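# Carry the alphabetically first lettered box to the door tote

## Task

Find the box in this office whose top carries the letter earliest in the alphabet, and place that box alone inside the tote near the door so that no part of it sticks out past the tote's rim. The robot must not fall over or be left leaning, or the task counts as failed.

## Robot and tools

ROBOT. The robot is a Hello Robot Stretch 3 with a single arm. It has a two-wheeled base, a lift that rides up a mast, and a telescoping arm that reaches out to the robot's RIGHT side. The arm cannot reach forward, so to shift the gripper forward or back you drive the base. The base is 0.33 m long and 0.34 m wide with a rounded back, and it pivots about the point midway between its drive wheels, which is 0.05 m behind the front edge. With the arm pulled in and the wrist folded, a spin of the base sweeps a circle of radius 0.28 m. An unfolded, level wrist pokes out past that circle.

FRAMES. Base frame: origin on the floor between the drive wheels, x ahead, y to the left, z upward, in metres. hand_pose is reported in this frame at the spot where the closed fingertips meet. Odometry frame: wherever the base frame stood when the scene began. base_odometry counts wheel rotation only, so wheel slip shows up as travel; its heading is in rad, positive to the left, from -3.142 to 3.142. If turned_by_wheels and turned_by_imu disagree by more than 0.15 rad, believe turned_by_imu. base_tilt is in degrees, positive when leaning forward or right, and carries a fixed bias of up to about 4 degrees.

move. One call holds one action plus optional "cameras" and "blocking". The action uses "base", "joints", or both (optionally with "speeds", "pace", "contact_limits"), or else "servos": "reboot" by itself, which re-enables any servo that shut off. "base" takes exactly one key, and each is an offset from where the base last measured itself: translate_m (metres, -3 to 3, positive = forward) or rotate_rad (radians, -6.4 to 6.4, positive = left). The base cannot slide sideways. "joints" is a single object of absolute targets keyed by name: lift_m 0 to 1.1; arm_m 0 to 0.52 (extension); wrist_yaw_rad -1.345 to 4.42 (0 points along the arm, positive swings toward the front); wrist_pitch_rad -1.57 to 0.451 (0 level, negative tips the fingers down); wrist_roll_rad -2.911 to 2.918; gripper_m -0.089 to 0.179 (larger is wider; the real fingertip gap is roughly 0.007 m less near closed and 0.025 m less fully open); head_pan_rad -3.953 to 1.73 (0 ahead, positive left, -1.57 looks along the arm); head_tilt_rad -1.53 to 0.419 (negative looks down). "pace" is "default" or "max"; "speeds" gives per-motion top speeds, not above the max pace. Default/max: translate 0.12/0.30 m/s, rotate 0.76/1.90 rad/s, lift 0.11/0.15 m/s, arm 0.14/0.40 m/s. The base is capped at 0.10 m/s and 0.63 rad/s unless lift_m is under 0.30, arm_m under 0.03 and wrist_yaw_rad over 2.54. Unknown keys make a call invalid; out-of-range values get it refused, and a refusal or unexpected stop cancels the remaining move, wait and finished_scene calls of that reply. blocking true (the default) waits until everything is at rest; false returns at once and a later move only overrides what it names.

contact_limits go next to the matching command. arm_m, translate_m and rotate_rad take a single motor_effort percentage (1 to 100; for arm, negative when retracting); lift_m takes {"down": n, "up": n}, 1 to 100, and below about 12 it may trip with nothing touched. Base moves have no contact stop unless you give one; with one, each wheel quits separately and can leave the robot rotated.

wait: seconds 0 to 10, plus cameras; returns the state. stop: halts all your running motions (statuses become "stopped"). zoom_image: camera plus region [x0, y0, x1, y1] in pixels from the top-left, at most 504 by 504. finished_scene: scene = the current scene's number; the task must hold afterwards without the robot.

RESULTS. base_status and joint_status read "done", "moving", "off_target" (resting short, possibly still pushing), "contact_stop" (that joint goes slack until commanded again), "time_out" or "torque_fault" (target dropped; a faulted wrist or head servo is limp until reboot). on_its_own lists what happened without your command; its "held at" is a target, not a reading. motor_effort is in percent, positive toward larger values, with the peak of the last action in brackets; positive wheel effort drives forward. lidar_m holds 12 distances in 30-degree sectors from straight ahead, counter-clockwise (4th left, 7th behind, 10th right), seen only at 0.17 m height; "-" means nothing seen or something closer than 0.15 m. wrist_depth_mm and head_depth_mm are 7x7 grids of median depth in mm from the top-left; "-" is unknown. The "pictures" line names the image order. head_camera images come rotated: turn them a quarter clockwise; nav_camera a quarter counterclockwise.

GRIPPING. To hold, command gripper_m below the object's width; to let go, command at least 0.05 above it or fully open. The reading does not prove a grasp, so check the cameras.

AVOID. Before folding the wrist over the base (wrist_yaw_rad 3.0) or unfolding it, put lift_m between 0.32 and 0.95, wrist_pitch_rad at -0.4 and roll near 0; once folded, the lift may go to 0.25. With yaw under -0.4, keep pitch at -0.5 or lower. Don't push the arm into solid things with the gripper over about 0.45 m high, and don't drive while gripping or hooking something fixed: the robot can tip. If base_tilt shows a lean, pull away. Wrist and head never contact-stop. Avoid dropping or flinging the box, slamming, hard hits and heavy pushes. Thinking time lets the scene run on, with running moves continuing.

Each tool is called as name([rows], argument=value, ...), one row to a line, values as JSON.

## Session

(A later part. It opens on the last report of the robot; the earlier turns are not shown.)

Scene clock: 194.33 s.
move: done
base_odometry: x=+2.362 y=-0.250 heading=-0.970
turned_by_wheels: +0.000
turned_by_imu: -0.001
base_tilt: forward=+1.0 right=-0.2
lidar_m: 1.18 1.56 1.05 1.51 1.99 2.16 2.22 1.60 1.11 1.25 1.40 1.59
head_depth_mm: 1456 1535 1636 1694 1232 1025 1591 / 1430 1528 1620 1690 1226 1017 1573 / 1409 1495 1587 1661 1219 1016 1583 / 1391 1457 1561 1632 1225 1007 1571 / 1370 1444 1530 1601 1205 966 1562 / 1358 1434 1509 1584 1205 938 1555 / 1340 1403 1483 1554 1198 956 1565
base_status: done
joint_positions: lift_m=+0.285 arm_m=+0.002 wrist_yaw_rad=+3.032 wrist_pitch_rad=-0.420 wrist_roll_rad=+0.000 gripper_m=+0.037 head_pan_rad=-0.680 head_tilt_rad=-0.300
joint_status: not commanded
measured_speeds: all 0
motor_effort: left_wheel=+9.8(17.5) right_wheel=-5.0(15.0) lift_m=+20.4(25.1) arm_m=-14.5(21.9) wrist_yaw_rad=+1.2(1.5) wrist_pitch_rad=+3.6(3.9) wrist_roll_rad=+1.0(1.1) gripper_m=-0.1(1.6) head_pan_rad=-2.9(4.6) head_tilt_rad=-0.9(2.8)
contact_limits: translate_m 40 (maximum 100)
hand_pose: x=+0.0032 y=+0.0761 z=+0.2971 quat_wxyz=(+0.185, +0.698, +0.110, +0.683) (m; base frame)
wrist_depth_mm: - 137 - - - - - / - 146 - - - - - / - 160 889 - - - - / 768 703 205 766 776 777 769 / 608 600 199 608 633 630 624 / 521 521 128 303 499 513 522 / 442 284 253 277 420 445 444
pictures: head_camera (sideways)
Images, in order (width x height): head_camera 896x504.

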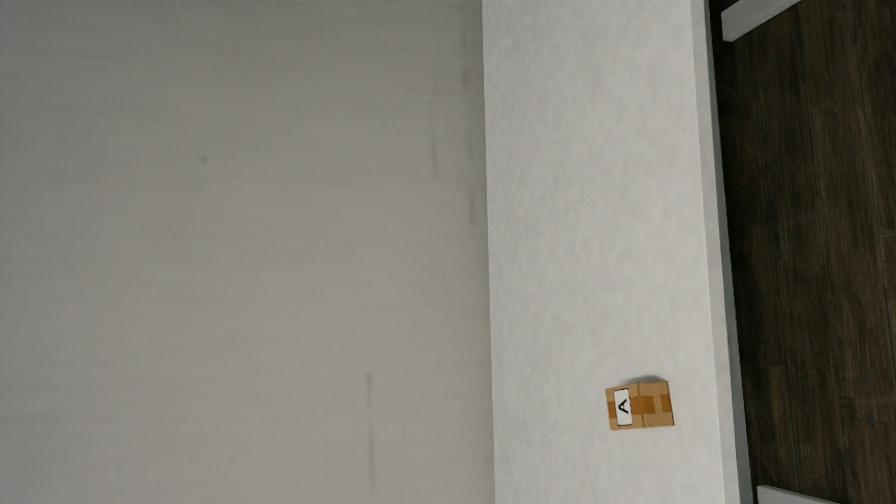

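move(base={"rotate_rad": -0.264}, pace="max", cameras=[])

move(base={"translate_m": 0.39}, pace="max", contact_limits={"translate_m": 40}, cameras=[])

move(base={"rotate_rad": 1.487}, joints={"head_pan_rad": -1.5, "head_tilt_rad": -0.7}, pace="max", cameras=["head_camera", "nav_camera"])

Scene clock: 240.90 s.
move: done
base_odometry: x=+2.362 y=-0.250 heading=-1.234
turned_by_wheels: -0.264
turned_by_imu: -0.262
base_tilt: forward=+0.9 right=+0.0
lidar_m: 1.18 1.78 1.48 1.05 1.66 2.17 2.16 1.60 1.12 1.36 1.25 1.60
head_depth_mm: 1686 1784 1842 2020 1242 1884 1594 / 1635 1723 1810 1886 1167 1656 1540 / 1571 1668 1771 1806 1216 1840 1567 / 1513 1580 1667 1751 1217 1783 1573 / 1441 1523 1617 1660 1209 1007 1569 / 1389 1449 1542 1616 1207 957 1556 / 1350 1413 1477 1567 1201 921 1561
base_status: done
joint_positions: lift_m=+0.285 arm_m=+0.002 wrist_yaw_rad=+3.032 wrist_pitch_rad=-0.420 wrist_roll_rad=+0.000 gripper_m=+0.037 head_pan_rad=-0.680 head_tilt_rad=-0.300
joint_status: not commanded
measured_speeds: all 0
motor_effort: left_wheel=+9.9(17.5) right_wheel=-8.9(14.0) lift_m=+21.4(21.4) arm_m=-12.0(12.3) wrist_yaw_rad=+1.1(1.2) wrist_pitch_rad=+3.4(3.8) wrist_roll_rad=+0.7(1.1) gripper_m=-0.2(1.0) head_pan_rad=-2.6(4.0) head_tilt_rad=-1.2(2.2)
hand_pose: x=+0.0032 y=+0.0760 z=+0.2971 quat_wxyz=(+0.185, +0.698, +0.110, +0.683) (m; base frame)
wrist_depth_mm: - 137 - - - - - / - 145 - - - - - / - 160 905 - - - - / 784 702 206 775 774 778 748 / 620 595 199 616 610 631 613 / 513 517 128 303 500 511 512 / 445 284 254 277 422 445 443
pictures: none
No camera images: "cameras" was empty.

Scene clock: 243.50 s.
move: done
base_odometry: x=+2.491 y=-0.618 heading=-1.233
turned_by_wheels: +0.000
turned_by_imu: +0.000
base_tilt: forward=+1.0 right=-0.1
lidar_m: 0.80 1.36 1.41 1.13 1.09 1.98 2.54 1.93 1.32 1.19 1.19 1.22
head_depth_mm: 1289 1376 1482 1584 1237 901 714 / 1240 1312 1398 1492 1221 894 712 / 1189 1251 1340 1409 1216 895 709 / 1142 1200 1269 1344 1215 895 703 / 1092 1155 1213 1290 1209 889 702 / 1049 1115 1163 1233 1207 887 702 / 1021 1062 1119 1175 1192 882 700
base_status: done
joint_positions: lift_m=+0.285 arm_m=+0.002 wrist_yaw_rad=+3.032 wrist_pitch_rad=-0.420 wrist_roll_rad=+0.000 gripper_m=+0.037 head_pan_rad=-0.680 head_tilt_rad=-0.300
joint_status: not commanded
measured_speeds: all 0
motor_effort: left_wheel=+11.3(20.9) right_wheel=-3.3(7.3) lift_m=+22.1(22.2) arm_m=-11.8(12.4) wrist_yaw_rad=+0.7(1.4) wrist_pitch_rad=+3.9(4.0) wrist_roll_rad=+0.8(1.0) gripper_m=+0.1(1.2) head_pan_rad=-2.4(3.9) head_tilt_rad=-0.6(2.3)
contact_limits: translate_m 40 (maximum 100)
hand_pose: x=+0.0032 y=+0.0761 z=+0.2972 quat_wxyz=(+0.185, +0.698, +0.110, +0.683) (m; base frame)
wrist_depth_mm: - 137 - - - - - / - 145 - - - - - / - 159 902 - - - - / 772 697 205 777 787 773 772 / 612 598 200 619 629 623 624 / 511 513 128 301 498 519 521 / 440 285 252 277 419 445 439
pictures: none
No camera images: "cameras" was empty.

Scene clock: 245.57 s.
move: done
base_odometry: x=+2.491 y=-0.618 heading=+0.253
turned_by_wheels: +1.487
turned_by_imu: +1.482
base_tilt: forward=+0.9 right=-0.1
lidar_m: 1.40 1.09 1.98 2.54 2.10 1.31 1.19 1.18 1.23 0.80 0.81 1.43
head_depth_mm: 1018 1125 1114 869 719 1302 1204 / 1032 1152 1109 866 685 1297 1204 / 1061 1185 1104 868 716 1323 1202 / 1077 1202 1105 861 713 1351 1200 / 1106 1240 1104 868 713 1346 1182 / 1131 1275 1395 866 732 1379 1188 / 1161 1305 1497 893 752 1370 1198
base_status: done
joint_positions: lift_m=+0.285 arm_m=+0.002 wrist_yaw_rad=+3.032 wrist_pitch_rad=-0.420 wrist_roll_rad=+0.000 gripper_m=+0.037 head_pan_rad=-1.510 head_tilt_rad=-0.705
joint_status: all done
measured_speeds: all 0
motor_effort: left_wheel=-7.6(16.5) right_wheel=+7.9(17.5) lift_m=+22.7(22.7) arm_m=-22.0(22.3) wrist_yaw_rad=+0.9(1.4) wrist_pitch_rad=+3.5(3.9) wrist_roll_rad=+0.7(1.0) gripper_m=+0.4(1.6) head_pan_rad=+3.9(4.8) head_tilt_rad=-1.6(6.3)
hand_pose: x=+0.0032 y=+0.0761 z=+0.2972 quat_wxyz=(+0.185, +0.698, +0.110, +0.683) (m; base frame)
wrist_depth_mm: - 137 - - - - - / - 145 - - - - - / - 161 901 - - - - / 772 699 205 792 762 771 771 / 615 596 200 614 613 621 614 / 520 520 128 301 500 516 515 / 445 285 251 279 417 442 449
pictures: head_camera (sideways), nav_camera (sideways)
Images, in order (width x height): head_camera 896x504, nav_camera 672x504.

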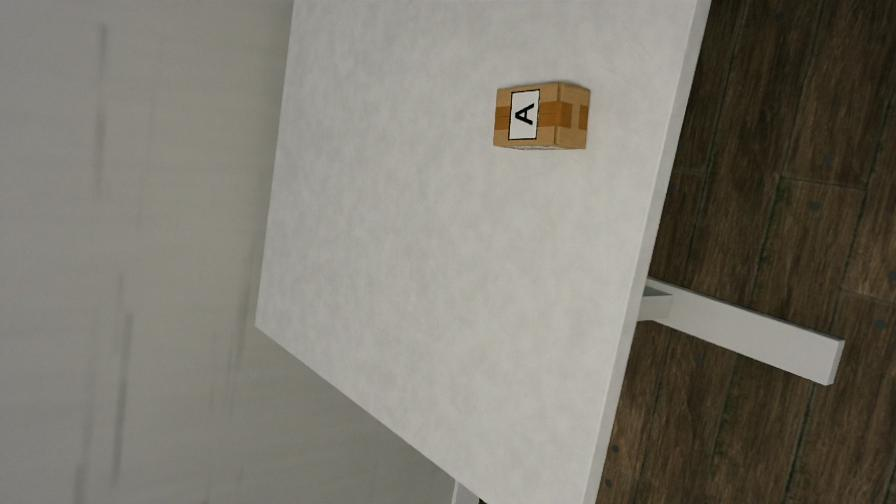

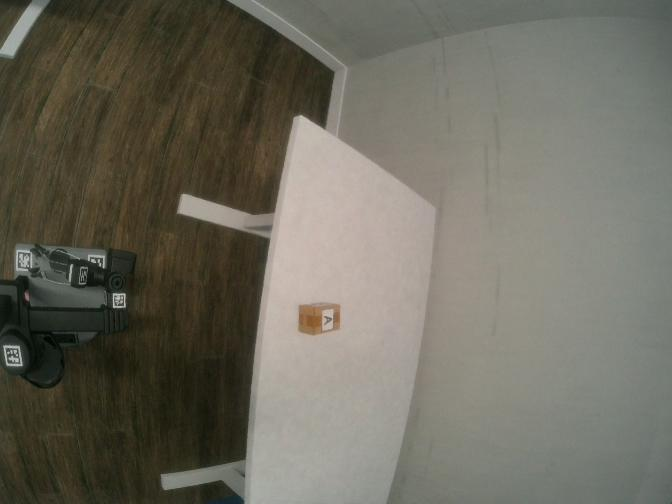

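move(joints={"lift_m": 0.92, "wrist_pitch_rad": -0.4}, pace="max", blocking=false, cameras=[])

wait(seconds=2.2, cameras=[])

move(joints={"wrist_yaw_rad": 0.0, "gripper_m": 0.15}, cameras=[])

move(joints={"wrist_pitch_rad": -1.0}, cameras=["wrist_camera", "head_camera"])

Scene clock: 258.23 s.
move: moving
base_odometry: x=+2.491 y=-0.618 heading=+0.253
turned_by_wheels: +0.000
turned_by_imu: +0.001
base_tilt: forward=+0.9 right=-0.1
lidar_m: 1.40 1.09 1.99 2.54 2.09 1.32 1.19 1.19 1.24 0.80 0.81 1.42
head_depth_mm: 1010 1125 1122 876 721 654 1200 / 1030 1151 1115 875 685 1297 1207 / 1061 1181 1110 871 719 1319 1207 / 1085 1220 1111 871 721 1343 1208 / 1113 1244 1110 871 720 1329 1190 / 1131 1287 1427 874 736 1377 1188 / 1161 1315 1509 1663 754 1391 1205
base_status: not commanded
joint_positions: lift_m=+0.324 arm_m=+0.002 wrist_yaw_rad=+3.032 wrist_pitch_rad=-0.420 wrist_roll_rad=+0.000 gripper_m=+0.037 head_pan_rad=-1.500 head_tilt_rad=-0.701
joint_status: lift_m moving; wrist_pitch_rad moving
measured_speeds: translate_m=+0.000 rotate_rad=+0.000 lift_m=+0.148 arm_m=+0.000 wrist_yaw_rad=+0.000 wrist_pitch_rad=+0.000 wrist_roll_rad=+0.000 head_pan_rad=+0.000 head_tilt_rad=+0.000
motor_effort: left_wheel=-7.9(8.0) right_wheel=+7.4(8.1) lift_m=+32.4(32.4) arm_m=-18.4(19.1) wrist_yaw_rad=+0.8(1.4) wrist_pitch_rad=+2.5(4.9) wrist_roll_rad=+0.5(0.9) gripper_m=+0.1(0.9) head_pan_rad=+2.6(4.8) head_tilt_rad=+1.9(3.2)
hand_pose: x=+0.0032 y=+0.0761 z=+0.3365 quat_wxyz=(+0.185, +0.698, +0.110, +0.683) (m; base frame)
wrist_depth_mm: - 137 - - - - - / - 147 - - - - - / - 161 - - - - - / 846 755 205 826 840 857 829 / 667 653 199 672 680 668 676 / 560 561 127 533 541 564 559 / 476 493 253 313 470 480 481
pictures: none
No camera images: "cameras" was empty.

Scene clock: 260.43 s.
earlier move: moving
base_odometry: x=+2.491 y=-0.618 heading=+0.253
turned_by_wheels: +0.000
turned_by_imu: +0.000
base_tilt: forward=+0.9 right=-0.1
lidar_m: 1.40 1.09 1.98 2.54 2.09 1.32 1.19 1.19 1.23 0.80 0.81 1.42
head_depth_mm: 1013 1126 1117 876 718 654 1210 / 1039 1156 1119 874 682 1303 1201 / 1059 1180 1107 877 716 1334 1201 / 1082 1214 1106 874 718 1362 1205 / 1106 1238 1104 872 717 1347 1190 / 1137 1285 1414 868 734 1389 1191 / 1157 1311 1509 1651 755 1373 1198
base_status: not commanded
joint_positions: lift_m=+0.654 arm_m=+0.002 wrist_yaw_rad=+3.032 wrist_pitch_rad=-0.420 wrist_roll_rad=+0.000 gripper_m=+0.037 head_pan_rad=-1.500 head_tilt_rad=-0.700
joint_status: lift_m moving; wrist_pitch_rad moving
measured_speeds: translate_m=+0.000 rotate_rad=+0.000 lift_m=+0.150 arm_m=+0.000 wrist_yaw_rad=+0.000 wrist_pitch_rad=+0.000 wrist_roll_rad=+0.000 head_pan_rad=+0.000 head_tilt_rad=+0.000
motor_effort: left_wheel=-7.7(8.1) right_wheel=+7.5(8.1) lift_m=+29.2(34.1) arm_m=-15.8(19.1) wrist_yaw_rad=+0.4(1.4) wrist_pitch_rad=+2.7(6.4) wrist_roll_rad=+0.8(1.1) gripper_m=+0.2(1.1) head_pan_rad=+3.8(4.8) head_tilt_rad=+1.4(3.2)
hand_pose: x=+0.0032 y=+0.0761 z=+0.6663 quat_wxyz=(+0.185, +0.698, +0.110, +0.683) (m; base frame)
wrist_depth_mm: - 137 - - - - - / - 146 - - - - - / - 159 - - - - - / - - 205 - - - - / - - 199 - - - - / 958 937 127 892 895 931 941 / 806 829 255 827 804 808 808
wait: 2.20 s; no rest
pictures: none
No camera images: "cameras" was empty.

Scene clock: 262.97 s.
move: done
base_odometry: x=+2.491 y=-0.618 heading=+0.253
turned_by_wheels: +0.000
turned_by_imu: +0.000
base_tilt: forward=+1.0 right=-0.1
lidar_m: 1.40 1.09 1.98 2.54 2.09 1.32 1.19 1.19 1.24 0.80 0.81 1.42
head_depth_mm: 1017 1123 1120 874 684 - - / 1037 1147 1112 874 - - - / 1059 1177 1116 872 669 303 - / 1086 1216 1113 875 682 1346 1193 / 1111 1246 1106 874 718 1344 1194 / 1139 1278 1427 869 736 1380 1177 / 1159 1302 1514 1661 753 1376 1195
base_status: not commanded
joint_positions: lift_m=+0.920 arm_m=+0.002 wrist_yaw_rad=+0.003 wrist_pitch_rad=-0.419 wrist_roll_rad=+0.000 gripper_m=+0.150 head_pan_rad=-1.500 head_tilt_rad=-0.700
joint_status: all done
measured_speeds: all 0
motor_effort: left_wheel=-7.7(8.0) right_wheel=+7.6(8.0) lift_m=+30.9(34.4) arm_m=-13.4(16.3) wrist_yaw_rad=-2.0(5.2) wrist_pitch_rad=+3.4(6.7) wrist_roll_rad=+0.6(1.1) gripper_m=-0.5(92.8) head_pan_rad=+2.9(4.4) head_tilt_rad=+2.1(3.0)
hand_pose: x=-0.0208 y=-0.3710 z=+0.9324 quat_wxyz=(+0.692, +0.148, -0.691, -0.146) (m; base frame)
wrist_depth_mm: - - - - - - - / - - - - - - - / - - - - - - - / - - - - - - - / - - - - - 144 - / - 122 - 363 366 120 - / - 115 - - - - 101
pictures: none
No camera images: "cameras" was empty.

Scene clock: 264.13 s.
move: done
base_odometry: x=+2.491 y=-0.618 heading=+0.253
turned_by_wheels: +0.000
turned_by_imu: +0.000
base_tilt: forward=+1.0 right=+0.0
lidar_m: 1.40 1.09 1.98 2.54 2.09 1.32 1.19 1.19 1.23 0.80 0.81 1.43
head_depth_mm: 1016 1126 1112 881 738 - - / 1035 1155 1119 875 692 - - / 1057 1181 1112 872 717 651 - / 1081 1208 1107 875 718 1351 1157 / 1104 1235 1110 872 715 1347 1180 / 1127 1288 1422 874 735 1382 1195 / 1161 1311 1519 1657 751 1383 1199
base_status: not commanded
joint_positions: lift_m=+0.920 arm_m=+0.002 wrist_yaw_rad=+0.003 wrist_pitch_rad=-1.005 wrist_roll_rad=+0.000 gripper_m=+0.150 head_pan_rad=-1.500 head_tilt_rad=-0.700
joint_status: all done
measured_speeds: all 0
motor_effort: left_wheel=-7.8(8.0) right_wheel=+7.5(7.9) lift_m=+30.1(30.8) arm_m=-12.5(13.4) wrist_yaw_rad=-2.2(2.6) wrist_pitch_rad=+0.6(3.9) wrist_roll_rad=+0.8(1.1) gripper_m=+0.6(1.3) head_pan_rad=+1.8(4.1) head_tilt_rad=+0.5(2.5)
hand_pose: x=-0.0212 y=-0.2638 z=+0.8295 quat_wxyz=(+0.620, +0.342, -0.619, -0.340) (m; base frame)
wrist_depth_mm: - - - 337 322 - - / - - - - - - - / - - - - - - - / - - - - - - - / - - - - - - - / 943 122 937 926 941 120 923 / 105 870 877 878 884 848 871
pictures: head_camera (sideways), wrist_camera
Images, in order (width x height): head_camera 896x504, wrist_camera 644x364.

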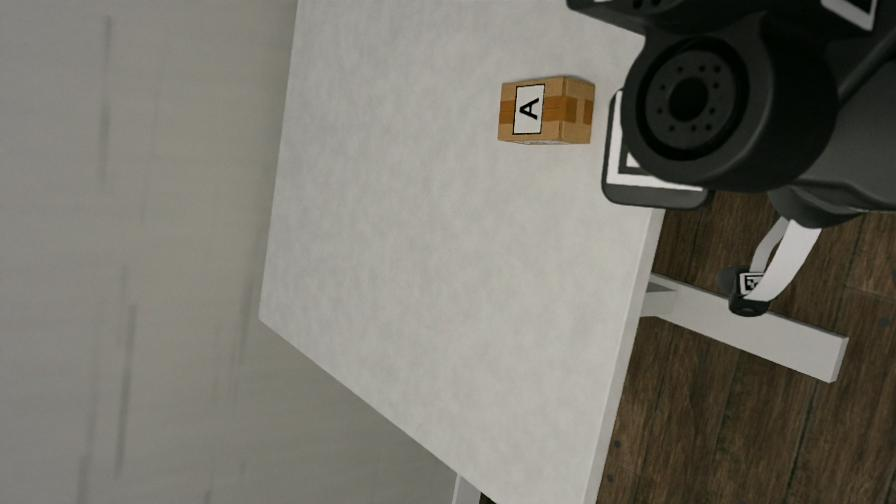

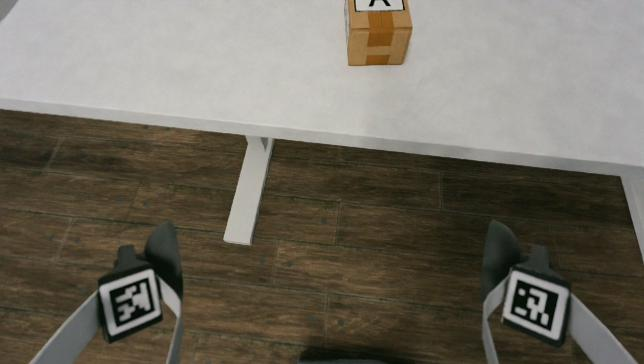

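move(base={"translate_m": -0.047}, joints={"arm_m": 0.13}, contact_limits={"translate_m": 40, "arm_m": 40}, cameras=["wrist_camera", "head_camera"])

Scene clock: 275.23 s.
move: done
base_odometry: x=+2.446 y=-0.630 heading=+0.253
turned_by_wheels: +0.000
turned_by_imu: +0.001
base_tilt: forward=+1.0 right=-0.2
lidar_m: 1.45 1.13 2.00 2.55 2.04 1.28 1.15 1.15 1.23 0.87 0.81 1.47
head_depth_mm: 1011 1124 1180 - - 652 1203 / 1032 1149 1114 - 290 1296 1204 / 1052 1176 1113 822 352 1326 1206 / 1078 1204 1108 874 686 1359 1203 / 1099 1236 1110 874 721 1345 1206 / 1132 1276 1150 869 735 1390 1178 / 1162 1313 1495 872 756 1380 1207
base_status: done
joint_positions: lift_m=+0.920 arm_m=+0.130 wrist_yaw_rad=+0.003 wrist_pitch_rad=-1.006 wrist_roll_rad=+0.000 gripper_m=+0.150 head_pan_rad=-1.500 head_tilt_rad=-0.700
joint_status: all done
measured_speeds: all 0
motor_effort: left_wheel=-8.9(12.6) right_wheel=-2.3(7.0) lift_m=+27.0(28.5) arm_m=+23.0(25.5) wrist_yaw_rad=-2.0(2.5) wrist_pitch_rad=+0.8(1.2) wrist_roll_rad=+0.8(1.1) gripper_m=+0.4(1.1) head_pan_rad=+3.4(3.9) head_tilt_rad=+1.5(2.3)
contact_limits: arm_m 40 (drawing in: default 39, maximum 55; extending or still: default 49, maximum 70); translate_m 40 (maximum 100)
hand_pose: x=-0.0213 y=-0.3917 z=+0.8294 quat_wxyz=(+0.620, +0.342, -0.619, -0.340) (m; base frame)
wrist_depth_mm: - - - - - - - / - - - 287 - - - / - - - 271 - - - / - - - - - - - / - - - - - 144 - / 951 122 919 911 898 120 - / 106 867 888 877 862 845 853
pictures: head_camera (sideways), wrist_camera
Images, in order (width x height): head_camera 896x504, wrist_camera 644x364.

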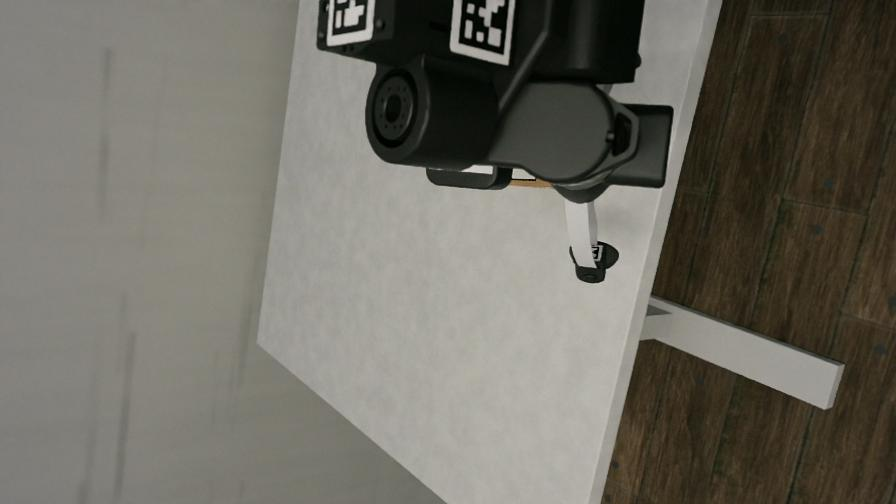

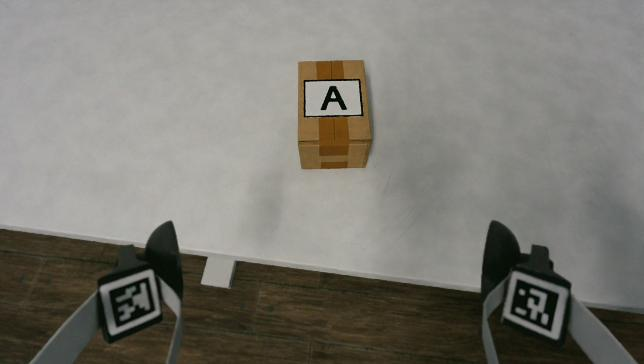

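move(joints={"arm_m": 0.23}, contact_limits={"arm_m": 40}, cameras=[])

move(joints={"lift_m": 0.86}, contact_limits={"lift_m": {"down": 14}}, speeds={"lift_m": 0.06}, cameras=["wrist_camera", "head_camera"])

Scene clock: 298.87 s.
move: done
base_odometry: x=+2.446 y=-0.630 heading=+0.253
turned_by_wheels: +0.000
turned_by_imu: +0.001
base_tilt: forward=+1.0 right=-0.1
lidar_m: 1.45 1.13 2.00 2.55 2.04 1.28 1.15 1.15 1.23 0.87 0.82 1.47
head_depth_mm: 1007 1086 328 344 704 655 1205 / 1030 1142 348 366 704 1302 1196 / 1048 1178 1078 480 693 1322 1204 / 1078 1205 1116 871 718 1353 1205 / 1102 1238 1113 873 715 1347 1204 / 1130 1260 1155 871 732 1377 1183 / 1159 1309 1505 870 755 1380 1195
base_status: not commanded
joint_positions: lift_m=+0.920 arm_m=+0.230 wrist_yaw_rad=+0.003 wrist_pitch_rad=-1.006 wrist_roll_rad=+0.000 gripper_m=+0.150 head_pan_rad=-1.500 head_tilt_rad=-0.700
joint_status: all done
measured_speeds: all 0
motor_effort: left_wheel=-8.9(9.3) right_wheel=-2.6(2.9) lift_m=+24.0(25.3) arm_m=+22.5(25.3) wrist_yaw_rad=-1.5(2.4) wrist_pitch_rad=+0.8(1.3) wrist_roll_rad=+0.8(1.0) gripper_m=+0.0(1.2) head_pan_rad=+2.8(4.0) head_tilt_rad=+1.6(2.3)
contact_limits: arm_m 40 (drawing in: default 39, maximum 55; extending or still: default 49, maximum 70); translate_m 40 (maximum 100)
hand_pose: x=-0.0213 y=-0.4917 z=+0.8294 quat_wxyz=(+0.620, +0.342, -0.619, -0.340) (m; base frame)
wrist_depth_mm: - - - - - - - / - - - - - - - / - - - - - - - / - - - 248 - - - / - - - 231 - 144 - / - 122 - 238 - 120 - / - 115 - - - - 101
pictures: none
No camera images: "cameras" was empty.

Scene clock: 300.47 s.
move: done
base_odometry: x=+2.446 y=-0.630 heading=+0.253
turned_by_wheels: +0.000
turned_by_imu: +0.000
base_tilt: forward=+1.1 right=-0.3
lidar_m: 1.45 1.13 2.00 2.54 2.03 1.28 1.15 1.14 1.23 0.87 0.82 1.47
head_depth_mm: 1017 1122 1110 380 688 655 1215 / 1029 1149 1121 384 670 1297 1198 / 1057 1175 1117 516 670 1324 1208 / 1077 1214 1116 871 702 1349 1214 / 1102 1242 1110 873 717 1339 1201 / 1131 1271 1151 870 734 1370 1191 / 1162 1307 1495 870 756 1384 1208
base_status: not commanded
joint_positions: lift_m=+0.860 arm_m=+0.230 wrist_yaw_rad=+0.003 wrist_pitch_rad=-1.006 wrist_roll_rad=+0.000 gripper_m=+0.150 head_pan_rad=-1.500 head_tilt_rad=-0.700
joint_status: all done
measured_speeds: all 0
motor_effort: left_wheel=-8.8(9.2) right_wheel=-2.4(2.9) lift_m=+20.8(22.3) arm_m=+18.6(22.6) wrist_yaw_rad=-1.9(2.4) wrist_pitch_rad=+1.1(1.3) wrist_roll_rad=+0.8(1.1) gripper_m=+0.7(1.5) head_pan_rad=+3.5(3.9) head_tilt_rad=+1.2(2.3)
contact_limits: arm_m 40 (drawing in: default 39, maximum 55; extending or still: default 49, maximum 70); lift_m down 14 (down: maximum 72; up: maximum 65); translate_m 40 (maximum 100)
hand_pose: x=-0.0213 y=-0.4917 z=+0.7693 quat_wxyz=(+0.620, +0.342, -0.619, -0.340) (m; base frame)
wrist_depth_mm: - - - - - - - / - - - - - - - / - - - 194 - - - / - - - 182 - - - / - - - 173 172 143 - / - 122 - - - 120 - / - 115 - - - - 101
pictures: head_camera (sideways), wrist_camera
Images, in order (width x height): head_camera 896x504, wrist_camera 644x364.

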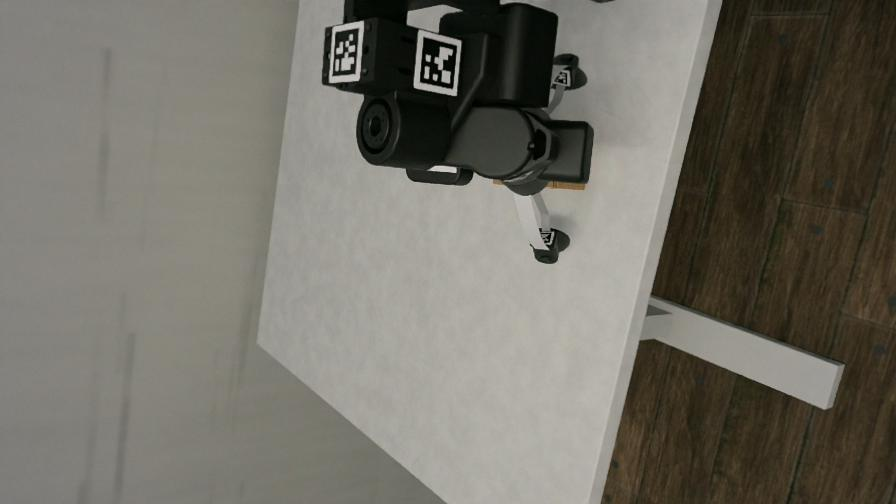

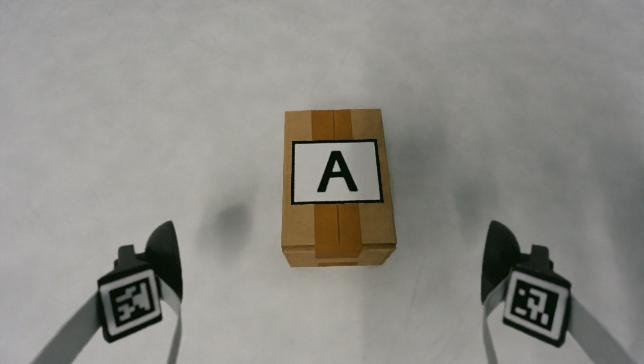

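move(joints={"arm_m": 0.238, "lift_m": 0.815}, contact_limits={"arm_m": 40, "lift_m": {"down": 14}}, speeds={"lift_m": 0.04}, cameras=["wrist_camera"])

Scene clock: 309.33 s.
move: done
base_odometry: x=+2.446 y=-0.630 heading=+0.253
turned_by_wheels: +0.000
turned_by_imu: +0.001
base_tilt: forward=+1.0 right=-0.4
lidar_m: 1.44 1.13 2.01 2.54 2.03 1.28 1.15 1.15 1.23 0.87 0.82 1.47
head_depth_mm: 1011 1124 1115 411 420 655 1211 / 1026 1147 1112 418 440 1296 1208 / 1059 1173 1117 824 500 1324 1214 / 1073 1207 1117 874 700 1351 1201 / 1104 1232 1118 878 718 1343 1209 / 1132 1275 1152 875 736 1379 1184 / 1160 1316 1496 874 757 1390 1200
base_status: not commanded
joint_positions: lift_m=+0.815 arm_m=+0.238 wrist_yaw_rad=+0.001 wrist_pitch_rad=-1.002 wrist_roll_rad=+0.002 gripper_m=+0.150 head_pan_rad=-1.500 head_tilt_rad=-0.700
joint_status: all done
measured_speeds: all 0
motor_effort: left_wheel=-8.1(9.2) right_wheel=-0.4(2.8) lift_m=+10.9(25.3) arm_m=+23.3(25.2) wrist_yaw_rad=+0.4(2.4) wrist_pitch_rad=+0.0(1.3) wrist_roll_rad=+0.1(1.0) gripper_m=+0.2(1.4) head_pan_rad=+2.5(3.7) head_tilt_rad=+0.0(1.9)
contact_limits: arm_m 40 (drawing in: default 39, maximum 55; extending or still: default 49, maximum 70); lift_m down 14 (down: maximum 72; up: maximum 65); translate_m 40 (maximum 100)
hand_pose: x=-0.0215 y=-0.5007 z=+0.7248 quat_wxyz=(+0.620, +0.340, -0.620, -0.340) (m; base frame)
wrist_depth_mm: - - - - - - - / - - - 157 - - - / - - - 146 146 - - / - - - 135 135 - - / - 147 - 128 128 143 - / - 122 - - - 121 - / - 115 - - - - 101
pictures: wrist_camera
Images, in order (width x height): wrist_camera 644x364.

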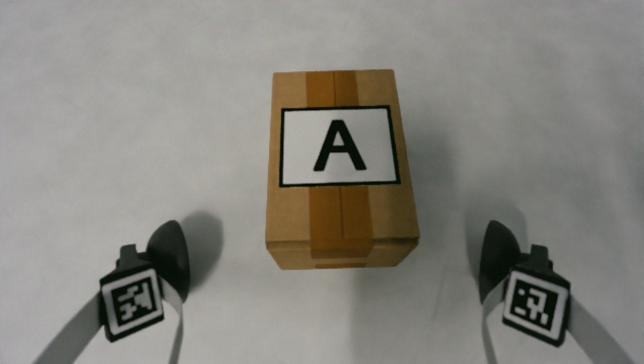

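move(joints={"lift_m": 0.823}, cameras=[])

move(joints={"gripper_m": 0.03}, cameras=[])

move(joints={"gripper_m": 0.005}, cameras=["wrist_camera"])

Scene clock: 313.13 s.
move: done
base_odometry: x=+2.446 y=-0.630 heading=+0.253
turned_by_wheels: +0.000
turned_by_imu: +0.001
base_tilt: forward=+1.1 right=-0.2
lidar_m: 1.45 1.13 2.00 2.55 2.03 1.28 1.14 1.15 1.23 0.87 0.81 1.47
head_depth_mm: 1009 1127 1117 407 414 653 1206 / 1030 1145 1119 410 433 1303 1203 / 1055 1172 1110 798 531 1323 1201 / 1078 1204 1109 872 701 1349 1205 / 1102 1234 1114 879 718 1344 1210 / 1131 1265 1157 871 736 1374 1182 / 1158 1308 1494 872 754 1382 1196
base_status: not commanded
joint_positions: lift_m=+0.823 arm_m=+0.238 wrist_yaw_rad=+0.001 wrist_pitch_rad=-1.005 wrist_roll_rad=+0.002 gripper_m=+0.150 head_pan_rad=-1.500 head_tilt_rad=-0.700
joint_status: all done
measured_speeds: all 0
motor_effort: left_wheel=-7.4(7.9) right_wheel=-0.4(0.8) lift_m=+31.1(31.2) arm_m=+22.2(22.9) wrist_yaw_rad=+0.0(0.7) wrist_pitch_rad=+0.8(1.2) wrist_roll_rad=+0.2(0.5) gripper_m=+0.9(0.9) head_pan_rad=+3.0(3.7) head_tilt_rad=+0.4(1.4)
contact_limits: arm_m 40 (drawing in: default 39, maximum 55; extending or still: default 49, maximum 70); translate_m 40 (maximum 100)
hand_pose: x=-0.0215 y=-0.4999 z=+0.7324 quat_wxyz=(+0.619, +0.341, -0.620, -0.341) (m; base frame)
wrist_depth_mm: - - - - - - - / - - - 164 - - - / - - - 154 153 - - / - - - 143 142 - - / - - - 135 134 143 - / - 122 - - - 120 - / - 115 - - - - 102
pictures: none
No camera images: "cameras" was empty.

Scene clock: 314.87 s.
move: done
base_odometry: x=+2.446 y=-0.630 heading=+0.253
turned_by_wheels: +0.000
turned_by_imu: +0.000
base_tilt: forward=+1.1 right=-0.1
lidar_m: 1.45 1.13 2.00 2.55 2.03 1.28 1.14 1.15 1.23 0.87 0.81 1.47
head_depth_mm: 1009 1125 1115 398 413 654 1211 / 1026 1149 1117 409 433 1309 1206 / 1061 1176 1105 799 594 1322 1209 / 1077 1213 1107 870 718 1356 1211 / 1105 1241 1117 870 718 1337 1203 / 1130 1266 1155 875 733 1378 1179 / 1157 1307 1495 872 758 1379 1199
base_status: not commanded
joint_positions: lift_m=+0.823 arm_m=+0.238 wrist_yaw_rad=+0.001 wrist_pitch_rad=-0.991 wrist_roll_rad=+0.002 gripper_m=+0.031 head_pan_rad=-1.500 head_tilt_rad=-0.700
joint_status: all done
measured_speeds: all 0
motor_effort: left_wheel=-7.5(7.7) right_wheel=-0.6(1.0) lift_m=+23.8(31.1) arm_m=+22.2(22.9) wrist_yaw_rad=+0.2(0.6) wrist_pitch_rad=-1.9(2.2) wrist_roll_rad=+0.3(0.5) gripper_m=-14.6(97.3) head_pan_rad=+2.4(4.2) head_tilt_rad=+0.4(2.0)
contact_limits: arm_m 40 (drawing in: default 39, maximum 55; extending or still: default 49, maximum 70); translate_m 40 (maximum 100)
hand_pose: x=-0.0215 y=-0.5032 z=+0.7342 quat_wxyz=(+0.622, +0.336, -0.622, -0.337) (m; base frame)
wrist_depth_mm: - - - - - - - / - - - 169 - - - / - - - 157 - - - / - - - 145 - - - / - - - 137 137 - - / - - 130 - 123 - - / - - - - - - -
pictures: none
No camera images: "cameras" was empty.

Scene clock: 315.67 s.
move: done
base_odometry: x=+2.446 y=-0.630 heading=+0.253
turned_by_wheels: +0.000
turned_by_imu: +0.000
base_tilt: forward=+1.0 right=-0.2
lidar_m: 1.45 1.13 2.01 2.55 2.04 1.28 1.14 1.15 1.23 0.87 0.81 1.47
head_depth_mm: 1008 1127 1121 406 414 655 1206 / 1031 1143 1115 410 434 1302 1208 / 1052 1171 1114 801 670 1334 1202 / 1080 1200 1111 872 716 1351 1202 / 1101 1232 1114 872 716 1339 1207 / 1127 1270 1157 873 737 1388 1182 / 1159 1306 1490 873 756 1383 1207
base_status: not commanded
joint_positions: lift_m=+0.823 arm_m=+0.238 wrist_yaw_rad=+0.001 wrist_pitch_rad=-0.987 wrist_roll_rad=+0.002 gripper_m=+0.006 head_pan_rad=-1.500 head_tilt_rad=-0.700
joint_status: all done
measured_speeds: all 0
motor_effort: left_wheel=-7.2(7.5) right_wheel=-0.8(0.8) lift_m=+18.7(23.5) arm_m=+22.0(22.4) wrist_yaw_rad=-0.5(0.7) wrist_pitch_rad=-2.7(2.8) wrist_roll_rad=+0.2(0.4) gripper_m=-19.0(96.9) head_pan_rad=+2.4(3.6) head_tilt_rad=+0.1(1.5)
contact_limits: arm_m 40 (drawing in: default 39, maximum 55; extending or still: default 49, maximum 70); translate_m 40 (maximum 100)
hand_pose: x=-0.0215 y=-0.5041 z=+0.7347 quat_wxyz=(+0.623, +0.335, -0.623, -0.335) (m; base frame)
wrist_depth_mm: - - - - - - - / - - - 168 - - - / - - - 156 - - - / - - - 144 - - - / - - - 135 135 - - / - - 130 153 124 - - / - - - - - - -
pictures: wrist_camera
Images, in order (width x height): wrist_camera 644x364.

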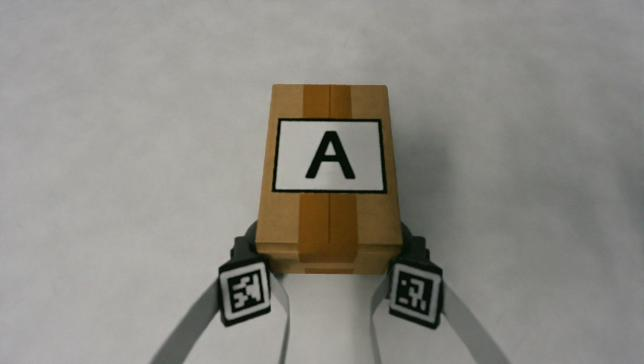

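move(joints={"lift_m": 0.90}, speeds={"lift_m": 0.06}, cameras=["wrist_camera"])

Scene clock: 336.83 s.
move: done
base_odometry: x=+2.446 y=-0.630 heading=+0.253
turned_by_wheels: +0.000
turned_by_imu: +0.001
base_tilt: forward=+1.0 right=-0.1
lidar_m: 1.45 1.13 2.00 2.54 2.03 1.28 1.15 1.15 1.23 0.87 0.82 1.47
head_depth_mm: 1010 1127 344 363 718 655 1212 / 1026 1143 366 383 701 1300 1204 / 1054 1172 1115 499 683 1327 1213 / 1080 1206 1109 870 719 1362 1203 / 1104 1232 1113 875 717 1345 1203 / 1134 1274 1160 872 738 1376 1190 / 1165 1313 1498 870 756 1385 1205
base_status: not commanded
joint_positions: lift_m=+0.900 arm_m=+0.238 wrist_yaw_rad=+0.001 wrist_pitch_rad=-1.012 wrist_roll_rad=+0.002 gripper_m=+0.006 head_pan_rad=-1.500 head_tilt_rad=-0.700
joint_status: all done
measured_speeds: all 0
motor_effort: left_wheel=-7.2(7.6) right_wheel=-0.9(1.1) lift_m=+32.6(34.1) arm_m=+21.3(22.0) wrist_yaw_rad=-0.2(0.6) wrist_pitch_rad=+2.2(2.8) wrist_roll_rad=+0.3(0.5) gripper_m=-19.0(20.2) head_pan_rad=+2.3(3.2) head_tilt_rad=-0.3(1.4)
contact_limits: arm_m 40 (drawing in: default 39, maximum 55; extending or still: default 49, maximum 70); translate_m 40 (maximum 100)
hand_pose: x=-0.0215 y=-0.4984 z=+0.8087 quat_wxyz=(+0.618, +0.343, -0.618, -0.343) (m; base frame)
wrist_depth_mm: - - - - - - - / - - - 168 - - - / - - - 157 - - - / - - - 145 143 - - / - - - 136 135 - - / - - 130 - 125 - - / - - - - - - -
pictures: wrist_camera
Images, in order (width x height): wrist_camera 644x364.

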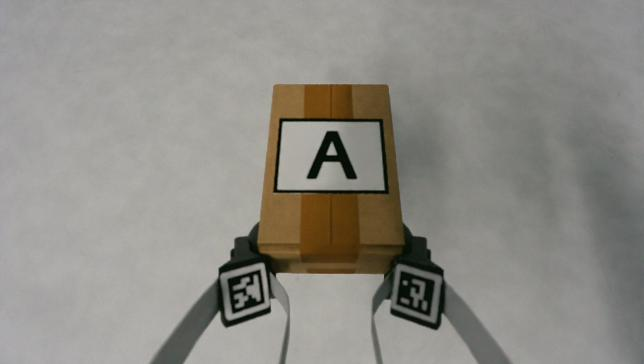

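move(base={"rotate_rad": 1.854}, joints={"arm_m": 0.0, "wrist_yaw_rad": 1.57}, blocking=false, cameras=[])

wait(seconds=1.2, cameras=[])

move(joints={"lift_m": 0.55, "wrist_pitch_rad": -0.4}, blocking=false, cameras=[])

wait(seconds=0.8, cameras=[])

move(joints={"wrist_yaw_rad": 2.65}, cameras=["wrist_camera"])

Scene clock: 357.23 s.
move: moving
base_odometry: x=+2.446 y=-0.630 heading=+0.352
turned_by_wheels: +0.099
turned_by_imu: +0.099
base_tilt: forward=+0.5 right=+0.7
lidar_m: 1.13 1.13 2.01 2.55 1.89 1.28 1.15 1.15 1.22 0.81 1.36 1.45
head_depth_mm: 1014 1122 331 356 720 655 1216 / 1047 1162 354 371 685 1300 1205 / 1072 1201 1109 451 683 1323 1201 / 1113 1242 1117 868 699 1349 1200 / 1146 1289 1114 875 734 1353 1192 / 1182 1336 1512 870 751 1384 1197 / 1236 1382 1621 1760 777 1377 1199
base_status: rotate_rad moving
joint_positions: lift_m=+0.900 arm_m=+0.220 wrist_yaw_rad=+0.333 wrist_pitch_rad=-1.012 wrist_roll_rad=+0.002 gripper_m=+0.006 head_pan_rad=-1.500 head_tilt_rad=-0.700
joint_status: arm_m moving; wrist_yaw_rad moving
joint sent to its limit — arm_m, lower limit.
measured_speeds: translate_m=+0.000 rotate_rad=+0.376 lift_m=+0.000 arm_m=-0.069 wrist_yaw_rad=+1.369 wrist_pitch_rad=+0.000 wrist_roll_rad=+0.000 head_pan_rad=+0.000 head_tilt_rad=+0.000
motor_effort: left_wheel=-13.4(15.1) right_wheel=+14.8(14.8) lift_m=+30.5(32.6) arm_m=-20.2(24.3) wrist_yaw_rad=+4.7(7.0) wrist_pitch_rad=+2.1(2.2) wrist_roll_rad=+0.5(0.5) gripper_m=-19.3(20.1) head_pan_rad=+2.5(3.5) head_tilt_rad=-0.6(1.2)
hand_pose: x=+0.0161 y=-0.4737 z=+0.8087 quat_wxyz=(+0.666, +0.440, -0.553, -0.236) (m; base frame)
wrist_depth_mm: - - - - - - - / - - - 168 - - - / - - - 157 - - - / - - - 145 144 - - / 948 - - 136 135 - - / 910 908 130 153 125 - - / 832 856 855 - - - -
pictures: none
No camera images: "cameras" was empty.

Scene clock: 358.43 s.
earlier move: moving
base_odometry: x=+2.446 y=-0.630 heading=+1.074
turned_by_wheels: +0.722
turned_by_imu: +0.719
base_tilt: forward=+0.6 right=+0.5
lidar_m: 1.83 2.55 1.92 1.28 1.58 1.15 1.15 1.21 0.81 1.53 1.45 1.13
head_depth_mm: 1426 1539 1671 1752 - 1291 1210 / 1583 1719 1887 1958 - 308 1172 / 1557 1757 2009 1975 1664 305 1162 / 1476 1641 1855 1970 1619 324 364 / 1391 1549 1738 1910 1626 308 441 / 1320 1469 1643 1857 1630 1370 422 / 1261 1380 1535 1744 1618 1380 433
base_status: rotate_rad moving
joint_positions: lift_m=+0.900 arm_m=+0.068 wrist_yaw_rad=+1.567 wrist_pitch_rad=-1.012 wrist_roll_rad=+0.001 gripper_m=+0.006 head_pan_rad=-1.500 head_tilt_rad=-0.700
joint_status: arm_m moving; wrist_yaw_rad moving
joint sent to its limit — arm_m, lower limit.
measured_speeds: translate_m=+0.000 rotate_rad=+0.634 lift_m=+0.000 arm_m=-0.138 wrist_yaw_rad=+0.000 wrist_pitch_rad=+0.000 wrist_roll_rad=+0.000 head_pan_rad=+0.000 head_tilt_rad=+0.000
motor_effort: left_wheel=-11.6(15.1) right_wheel=+12.8(16.0) lift_m=+25.1(32.6) arm_m=-23.3(24.3) wrist_yaw_rad=+3.9(7.0) wrist_pitch_rad=+2.1(2.4) wrist_roll_rad=+0.5(0.5) gripper_m=-19.0(20.1) head_pan_rad=+0.9(3.8) head_tilt_rad=-1.1(1.7)
hand_pose: x=+0.0940 y=-0.2140 z=+0.8087 quat_wxyz=(+0.680, +0.679, -0.196, +0.193) (m; base frame)
wrist_depth_mm: - - - - - - - / - - - - - - - / - - - 156 - - - / - - - 144 - - - / - - - 135 153 961 936 / 919 928 130 896 128 906 905 / 868 849 704 863 839 839 835
wait: 1.20 s; no rest
pictures: none
No camera images: "cameras" was empty.

Scene clock: 358.93 s.
move: moving
base_odometry: x=+2.446 y=-0.630 heading=+1.392
turned_by_wheels: +0.317
turned_by_imu: +0.316
base_tilt: forward=+0.7 right=-0.6
lidar_m: 2.01 2.55 1.92 1.28 1.57 1.15 1.22 0.82 1.35 1.45 1.18 1.13
head_depth_mm: 1381 1547 1779 1959 1662 - - / 1342 1520 1744 1915 1620 - - / 1324 1487 1676 1882 1638 1377 - / 1293 1447 1637 1856 1620 1374 285 / 1254 1413 1594 1794 1624 1377 289 / 1237 1379 1564 1787 1615 1408 - / 1216 1355 1526 1739 1629 1378 1143
base_status: rotate_rad moving
joint_positions: lift_m=+0.874 arm_m=+0.018 wrist_yaw_rad=+1.567 wrist_pitch_rad=-0.562 wrist_roll_rad=+0.001 gripper_m=+0.006 head_pan_rad=-1.500 head_tilt_rad=-0.700
joint_status: lift_m moving; arm_m moving; wrist_yaw_rad moving; wrist_pitch_rad moving
measured_speeds: translate_m=+0.000 rotate_rad=+0.634 lift_m=-0.099 arm_m=-0.069 wrist_yaw_rad=+0.000 wrist_pitch_rad=+1.199 wrist_roll_rad=+0.000 head_pan_rad=+0.000 head_tilt_rad=+0.000
motor_effort: left_wheel=-11.3(13.2) right_wheel=+12.4(13.2) lift_m=+17.7(22.9) arm_m=-21.5(23.7) wrist_yaw_rad=+4.0(4.6) wrist_pitch_rad=+5.9(7.4) wrist_roll_rad=+0.3(0.4) gripper_m=-18.3(19.7) head_pan_rad=+1.8(3.1) head_tilt_rad=-0.4(1.1)
hand_pose: x=+0.1826 y=-0.1635 z=+0.8556 quat_wxyz=(+0.620, +0.619, -0.343, +0.340) (m; base frame)
wrist_depth_mm: - - - - - - - / - - - - - - - / - - - 156 - - - / - - - 144 - - - / - - - 136 153 - - / - - 130 - 128 - - / 955 - 922 947 924 933 935
pictures: none
No camera images: "cameras" was empty.

Scene clock: 359.73 s.
earlier move: moving
base_odometry: x=+2.446 y=-0.630 heading=+1.896
turned_by_wheels: +0.504
turned_by_imu: +0.504
base_tilt: forward=+0.8 right=+0.1
lidar_m: 2.54 1.92 1.27 1.15 1.50 1.22 0.81 0.83 1.46 1.45 1.14 2.01
head_depth_mm: 1205 1356 1513 1713 1634 1380 - / 1236 1385 1560 1778 1645 1381 319 / 1278 1430 1613 1817 1620 1392 325 / 1307 1460 1669 1859 1635 1385 1207 / 1347 1216 1704 1869 1599 1381 1198 / 1387 1151 953 1937 1634 1385 421 / 1422 1162 915 1972 1621 1379 1210
base_status: rotate_rad moving
joint_positions: lift_m=+0.786 arm_m=+0.002 wrist_yaw_rad=+1.567 wrist_pitch_rad=-0.432 wrist_roll_rad=+0.001 gripper_m=+0.006 head_pan_rad=-1.500 head_tilt_rad=-0.700
joint_status: lift_m moving; arm_m moving; wrist_yaw_rad moving; wrist_pitch_rad moving
measured_speeds: translate_m=+0.000 rotate_rad=+0.579 lift_m=-0.110 arm_m=+0.000 wrist_yaw_rad=+0.000 wrist_pitch_rad=+0.000 wrist_roll_rad=+0.000 head_pan_rad=+0.000 head_tilt_rad=+0.000
motor_effort: left_wheel=-10.6(13.2) right_wheel=+12.8(13.7) lift_m=+19.6(22.9) arm_m=-21.9(23.8) wrist_yaw_rad=+3.0(4.8) wrist_pitch_rad=+6.4(7.4) wrist_roll_rad=+0.3(0.5) gripper_m=-19.1(20.4) head_pan_rad=+1.4(3.3) head_tilt_rad=-1.3(1.5)
hand_pose: x=+0.2013 y=-0.1477 z=+0.7955 quat_wxyz=(+0.596, +0.595, -0.382, +0.380) (m; base frame)
wrist_depth_mm: - - - - - - - / - - - - - - - / - - - 156 - - - / - - - 145 - - - / - - - 136 - - - / - - 130 - 128 - - / 975 - 927 954 907 975 939
wait: 0.80 s; no rest
pictures: none
No camera images: "cameras" was empty.

Scene clock: 362.43 s.
move: done
base_odometry: x=+2.446 y=-0.630 heading=+2.107
turned_by_wheels: +0.211
turned_by_imu: +0.211
base_tilt: forward=+0.9 right=+0.0
lidar_m: 1.92 1.28 1.51 1.14 1.15 1.21 0.81 1.50 1.45 1.13 1.80 2.55
head_depth_mm: 1253 1368 1535 1742 1624 1384 1209 / 1314 1391 1617 1817 1627 1377 1206 / 1371 1154 1689 1892 1619 1375 1212 / 1437 1167 960 1850 1580 1380 1200 / 1495 1159 955 1968 1624 1386 1194 / 1569 1159 2121 1989 1627 1381 1208 / 1645 1092 2247 1962 1622 1388 1205
base_status: done
joint_positions: lift_m=+0.550 arm_m=+0.002 wrist_yaw_rad=+2.647 wrist_pitch_rad=-0.431 wrist_roll_rad=+0.001 gripper_m=+0.006 head_pan_rad=-1.500 head_tilt_rad=-0.700
joint_status: all done
measured_speeds: all 0
motor_effort: left_wheel=-9.6(11.2) right_wheel=+11.0(12.6) lift_m=+21.4(22.6) arm_m=-16.8(23.7) wrist_yaw_rad=+3.0(6.6) wrist_pitch_rad=+5.4(8.5) wrist_roll_rad=+0.3(0.5) gripper_m=-19.1(20.3) head_pan_rad=+2.1(3.5) head_tilt_rad=-0.9(1.6)
hand_pose: x=+0.0845 y=+0.0493 z=+0.5598 quat_wxyz=(+0.316, +0.707, -0.022, +0.632) (m; base frame)
wrist_depth_mm: - - - - - - - / - - - - - - - / - - - 156 - - - / - - - 144 - - - / - - - 136 153 - - / 211 830 130 806 128 835 825 / 194 732 695 717 687 708 724
pictures: wrist_camera
Images, in order (width x height): wrist_camera 644x364.

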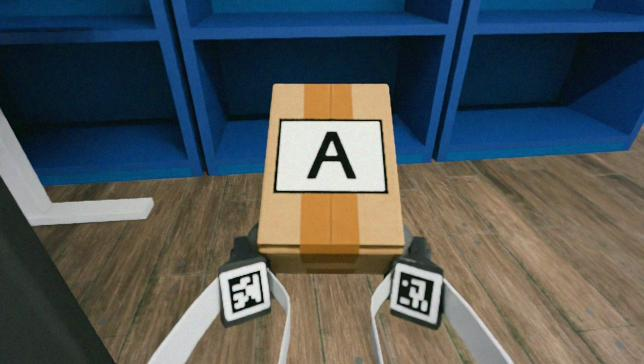

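move(joints={"lift_m": 0.285}, pace="max", cameras=[])

move(base={"translate_m": 2.19}, joints={"head_pan_rad": 0.0, "head_tilt_rad": -0.5}, pace="max", contact_limits={"translate_m": 40}, cameras=["wrist_camera"])

Scene clock: 370.00 s.
move: done
base_odometry: x=+2.446 y=-0.630 heading=+2.107
turned_by_wheels: +0.000
turned_by_imu: +0.001
base_tilt: forward=+0.8 right=-0.2
lidar_m: 1.91 1.28 1.52 1.14 1.15 1.21 0.82 1.50 1.45 1.13 1.80 2.54
head_depth_mm: 1256 1381 1541 1739 1626 1389 1204 / 1311 1391 1628 1815 1625 1382 1204 / 1367 1159 1682 1877 1610 1376 1204 / 1456 1161 962 1882 1592 1382 1207 / 1499 1166 962 1978 1631 1374 1209 / 1574 1152 2120 1979 1631 1376 1207 / 1652 1087 2261 1981 1628 1387 1204
base_status: not commanded
joint_positions: lift_m=+0.285 arm_m=+0.002 wrist_yaw_rad=+2.647 wrist_pitch_rad=-0.430 wrist_roll_rad=+0.001 gripper_m=+0.006 head_pan_rad=-1.500 head_tilt_rad=-0.700
joint_status: all done
measured_speeds: all 0
motor_effort: left_wheel=-9.5(9.9) right_wheel=+10.9(11.5) lift_m=+21.4(26.6) arm_m=-2.1(9.2) wrist_yaw_rad=+2.8(3.7) wrist_pitch_rad=+5.2(5.7) wrist_roll_rad=+0.3(0.5) gripper_m=-19.5(19.9) head_pan_rad=+2.3(3.1) head_tilt_rad=-1.2(1.9)
hand_pose: x=+0.0845 y=+0.0494 z=+0.2950 quat_wxyz=(+0.316, +0.707, -0.023, +0.633) (m; base frame)
wrist_depth_mm: - - - - - - - / - - - - - - - / - - - 156 905 - - / 752 766 771 144 733 739 744 / 621 609 610 135 153 612 617 / 211 513 130 500 128 511 511 / 194 - 277 435 423 440 440
pictures: none
No camera images: "cameras" was empty.

Scene clock: 378.77 s.
move: done
base_odometry: x=+1.328 y=+1.253 heading=+2.107
turned_by_wheels: +0.000
turned_by_imu: -0.002
base_tilt: forward=+0.9 right=+0.0
lidar_m: 0.52 0.64 1.28 0.76 0.70 1.36 2.99 2.32 1.78 0.89 0.57 0.52
head_depth_mm: 400 430 464 505 551 608 680 / 415 447 484 529 581 651 731 / 432 466 508 558 615 694 785 / 450 487 532 586 650 738 846 / 469 511 561 620 696 792 914 / 491 536 593 659 747 856 1000 / 514 565 626 703 801 930 1099
base_status: done
joint_positions: lift_m=+0.285 arm_m=+0.002 wrist_yaw_rad=+2.648 wrist_pitch_rad=-0.430 wrist_roll_rad=+0.001 gripper_m=+0.006 head_pan_rad=+0.000 head_tilt_rad=-0.499
joint_status: all done
measured_speeds: all 0
motor_effort: left_wheel=-0.3(13.8) right_wheel=+4.7(17.1) lift_m=+31.8(32.0) arm_m=+20.2(20.3) wrist_yaw_rad=+2.6(3.1) wrist_pitch_rad=+5.3(5.8) wrist_roll_rad=+0.3(0.5) gripper_m=-19.3(20.1) head_pan_rad=-3.6(5.0) head_tilt_rad=+2.6(4.7)
contact_limits: translate_m 40 (maximum 100)
hand_pose: x=+0.0844 y=+0.0495 z=+0.2950 quat_wxyz=(+0.315, +0.707, -0.023, +0.633) (m; base frame)
wrist_depth_mm: - - - - - - - / - - - - - - - / - - - 156 926 - - / 734 755 757 144 741 725 - / 615 603 602 136 153 607 508 / 210 515 130 495 128 515 474 / 194 - 277 440 426 443 436
pictures: wrist_camera
Images, in order (width x height): wrist_camera 644x364.

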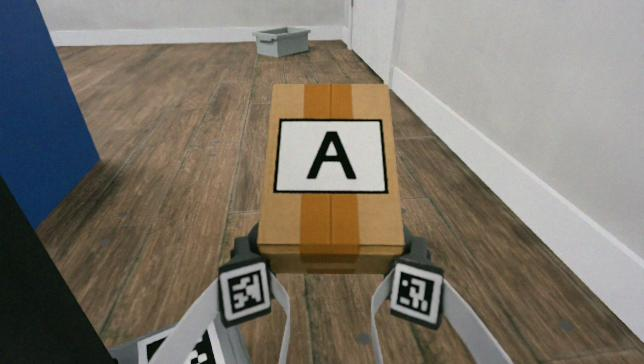

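zoom_image(camera="wrist_camera", region=[230, 10, 350, 78])

Scaled by 4.200.

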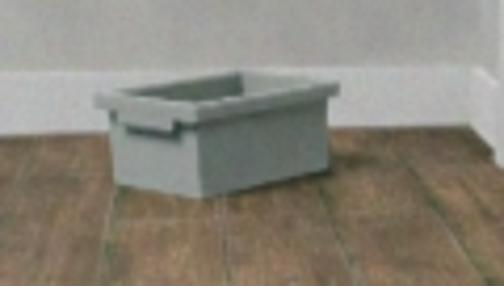

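move(base={"rotate_rad": 1.183}, pace="max", cameras=[])

move(base={"translate_m": 1.5}, joints={"head_pan_rad": 0.0, "head_tilt_rad": -0.95}, pace="max", contact_limits={"translate_m": 40}, cameras=["wrist_camera", "head_camera"])

Scene clock: 428.07 s.
move: done
base_odometry: x=+1.328 y=+1.253 heading=-2.994
turned_by_wheels: +1.183
turned_by_imu: +1.179
base_tilt: forward=+0.9 right=-0.1
lidar_m: 1.71 0.65 0.56 1.36 3.26 2.32 1.78 0.76 0.54 0.52 0.53 0.71
head_depth_mm: 1784 1780 1731 1691 1656 1554 1345 / 2159 2338 2555 2464 1980 1600 1332 / 2173 2373 2582 2566 1995 1611 1341 / 2186 2351 2573 2662 1991 1600 1335 / 2186 2371 2557 2680 1983 1611 1333 / 2178 2381 2585 2617 1983 1608 1333 / 2200 2374 2624 2622 1968 1604 1327
base_status: done
joint_positions: lift_m=+0.285 arm_m=+0.002 wrist_yaw_rad=+2.648 wrist_pitch_rad=-0.430 wrist_roll_rad=+0.001 gripper_m=+0.006 head_pan_rad=+0.000 head_tilt_rad=-0.499
joint_status: not commanded
measured_speeds: all 0
motor_effort: left_wheel=-9.6(16.2) right_wheel=+8.6(17.4) lift_m=+27.0(32.7) arm_m=+10.1(23.1) wrist_yaw_rad=+2.8(3.2) wrist_pitch_rad=+5.3(5.6) wrist_roll_rad=+0.3(0.4) gripper_m=-19.2(20.4) head_pan_rad=-1.9(3.5) head_tilt_rad=-0.2(2.0)
hand_pose: x=+0.0844 y=+0.0495 z=+0.2950 quat_wxyz=(+0.315, +0.707, -0.023, +0.633) (m; base frame)
wrist_depth_mm: - - - - - - - / - - - 168 - - - / - - - 156 - 933 - / 757 759 753 144 720 772 761 / 609 601 620 136 153 617 613 / 212 512 130 495 128 510 523 / 194 - 280 435 431 438 439
pictures: none
No camera images: "cameras" was empty.

Scene clock: 434.47 s.
move: done
base_odometry: x=-0.156 y=+1.033 heading=-2.994
turned_by_wheels: +0.000
turned_by_imu: -0.001
base_tilt: forward=+1.0 right=-0.1
lidar_m: 1.04 1.07 1.42 2.67 1.02 0.85 2.12 0.69 0.45 0.45 0.46 0.61
head_depth_mm: 968 1129 1359 1501 1359 1231 1127 / 965 1130 1366 1533 1364 1234 1122 / 969 1134 1361 1540 1359 1237 1129 / 970 1139 1374 1550 1347 1236 1126 / 972 1143 1376 1546 1363 1234 1129 / 983 1148 1393 1570 1384 1236 1122 / 987 1148 1381 1551 1380 1235 1135
base_status: done
joint_positions: lift_m=+0.285 arm_m=+0.002 wrist_yaw_rad=+2.648 wrist_pitch_rad=-0.430 wrist_roll_rad=+0.001 gripper_m=+0.006 head_pan_rad=+0.000 head_tilt_rad=-0.951
joint_status: all done
measured_speeds: all 0
motor_effort: left_wheel=-2.5(12.9) right_wheel=+9.5(17.2) lift_m=+20.9(26.6) arm_m=-22.3(22.6) wrist_yaw_rad=+2.3(3.1) wrist_pitch_rad=+5.3(5.8) wrist_roll_rad=+0.1(0.6) gripper_m=-19.6(20.1) head_pan_rad=-2.3(4.0) head_tilt_rad=-0.5(6.4)
contact_limits: translate_m 40 (maximum 100)
hand_pose: x=+0.0844 y=+0.0495 z=+0.2950 quat_wxyz=(+0.315, +0.707, -0.023, +0.633) (m; base frame)
wrist_depth_mm: - - - - - - - / - - - - - - - / - - - 157 951 - - / 753 748 766 144 718 740 762 / 607 611 612 136 153 611 479 / 211 516 130 491 127 512 421 / 194 - 277 440 428 441 436
pictures: head_camera (sideways), wrist_camera
Images, in order (width x height): head_camera 896x504, wrist_camera 644x364.

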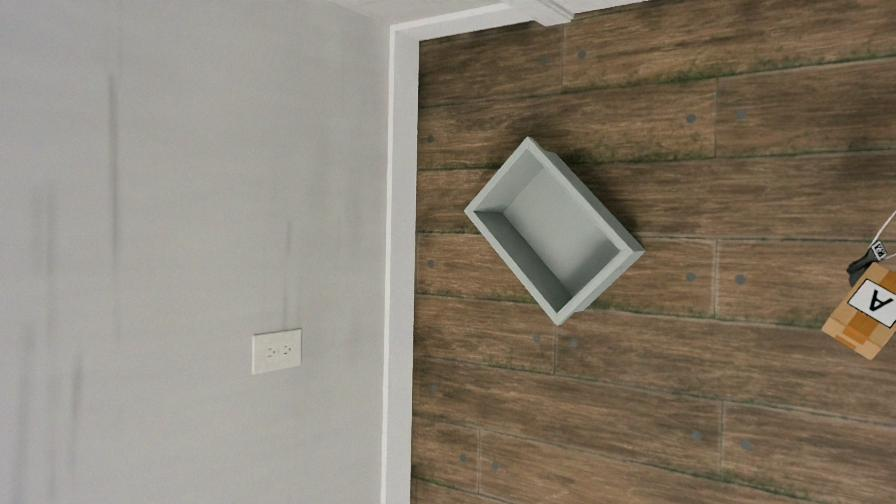

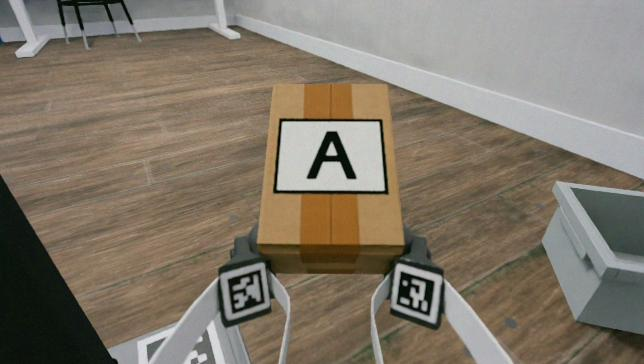

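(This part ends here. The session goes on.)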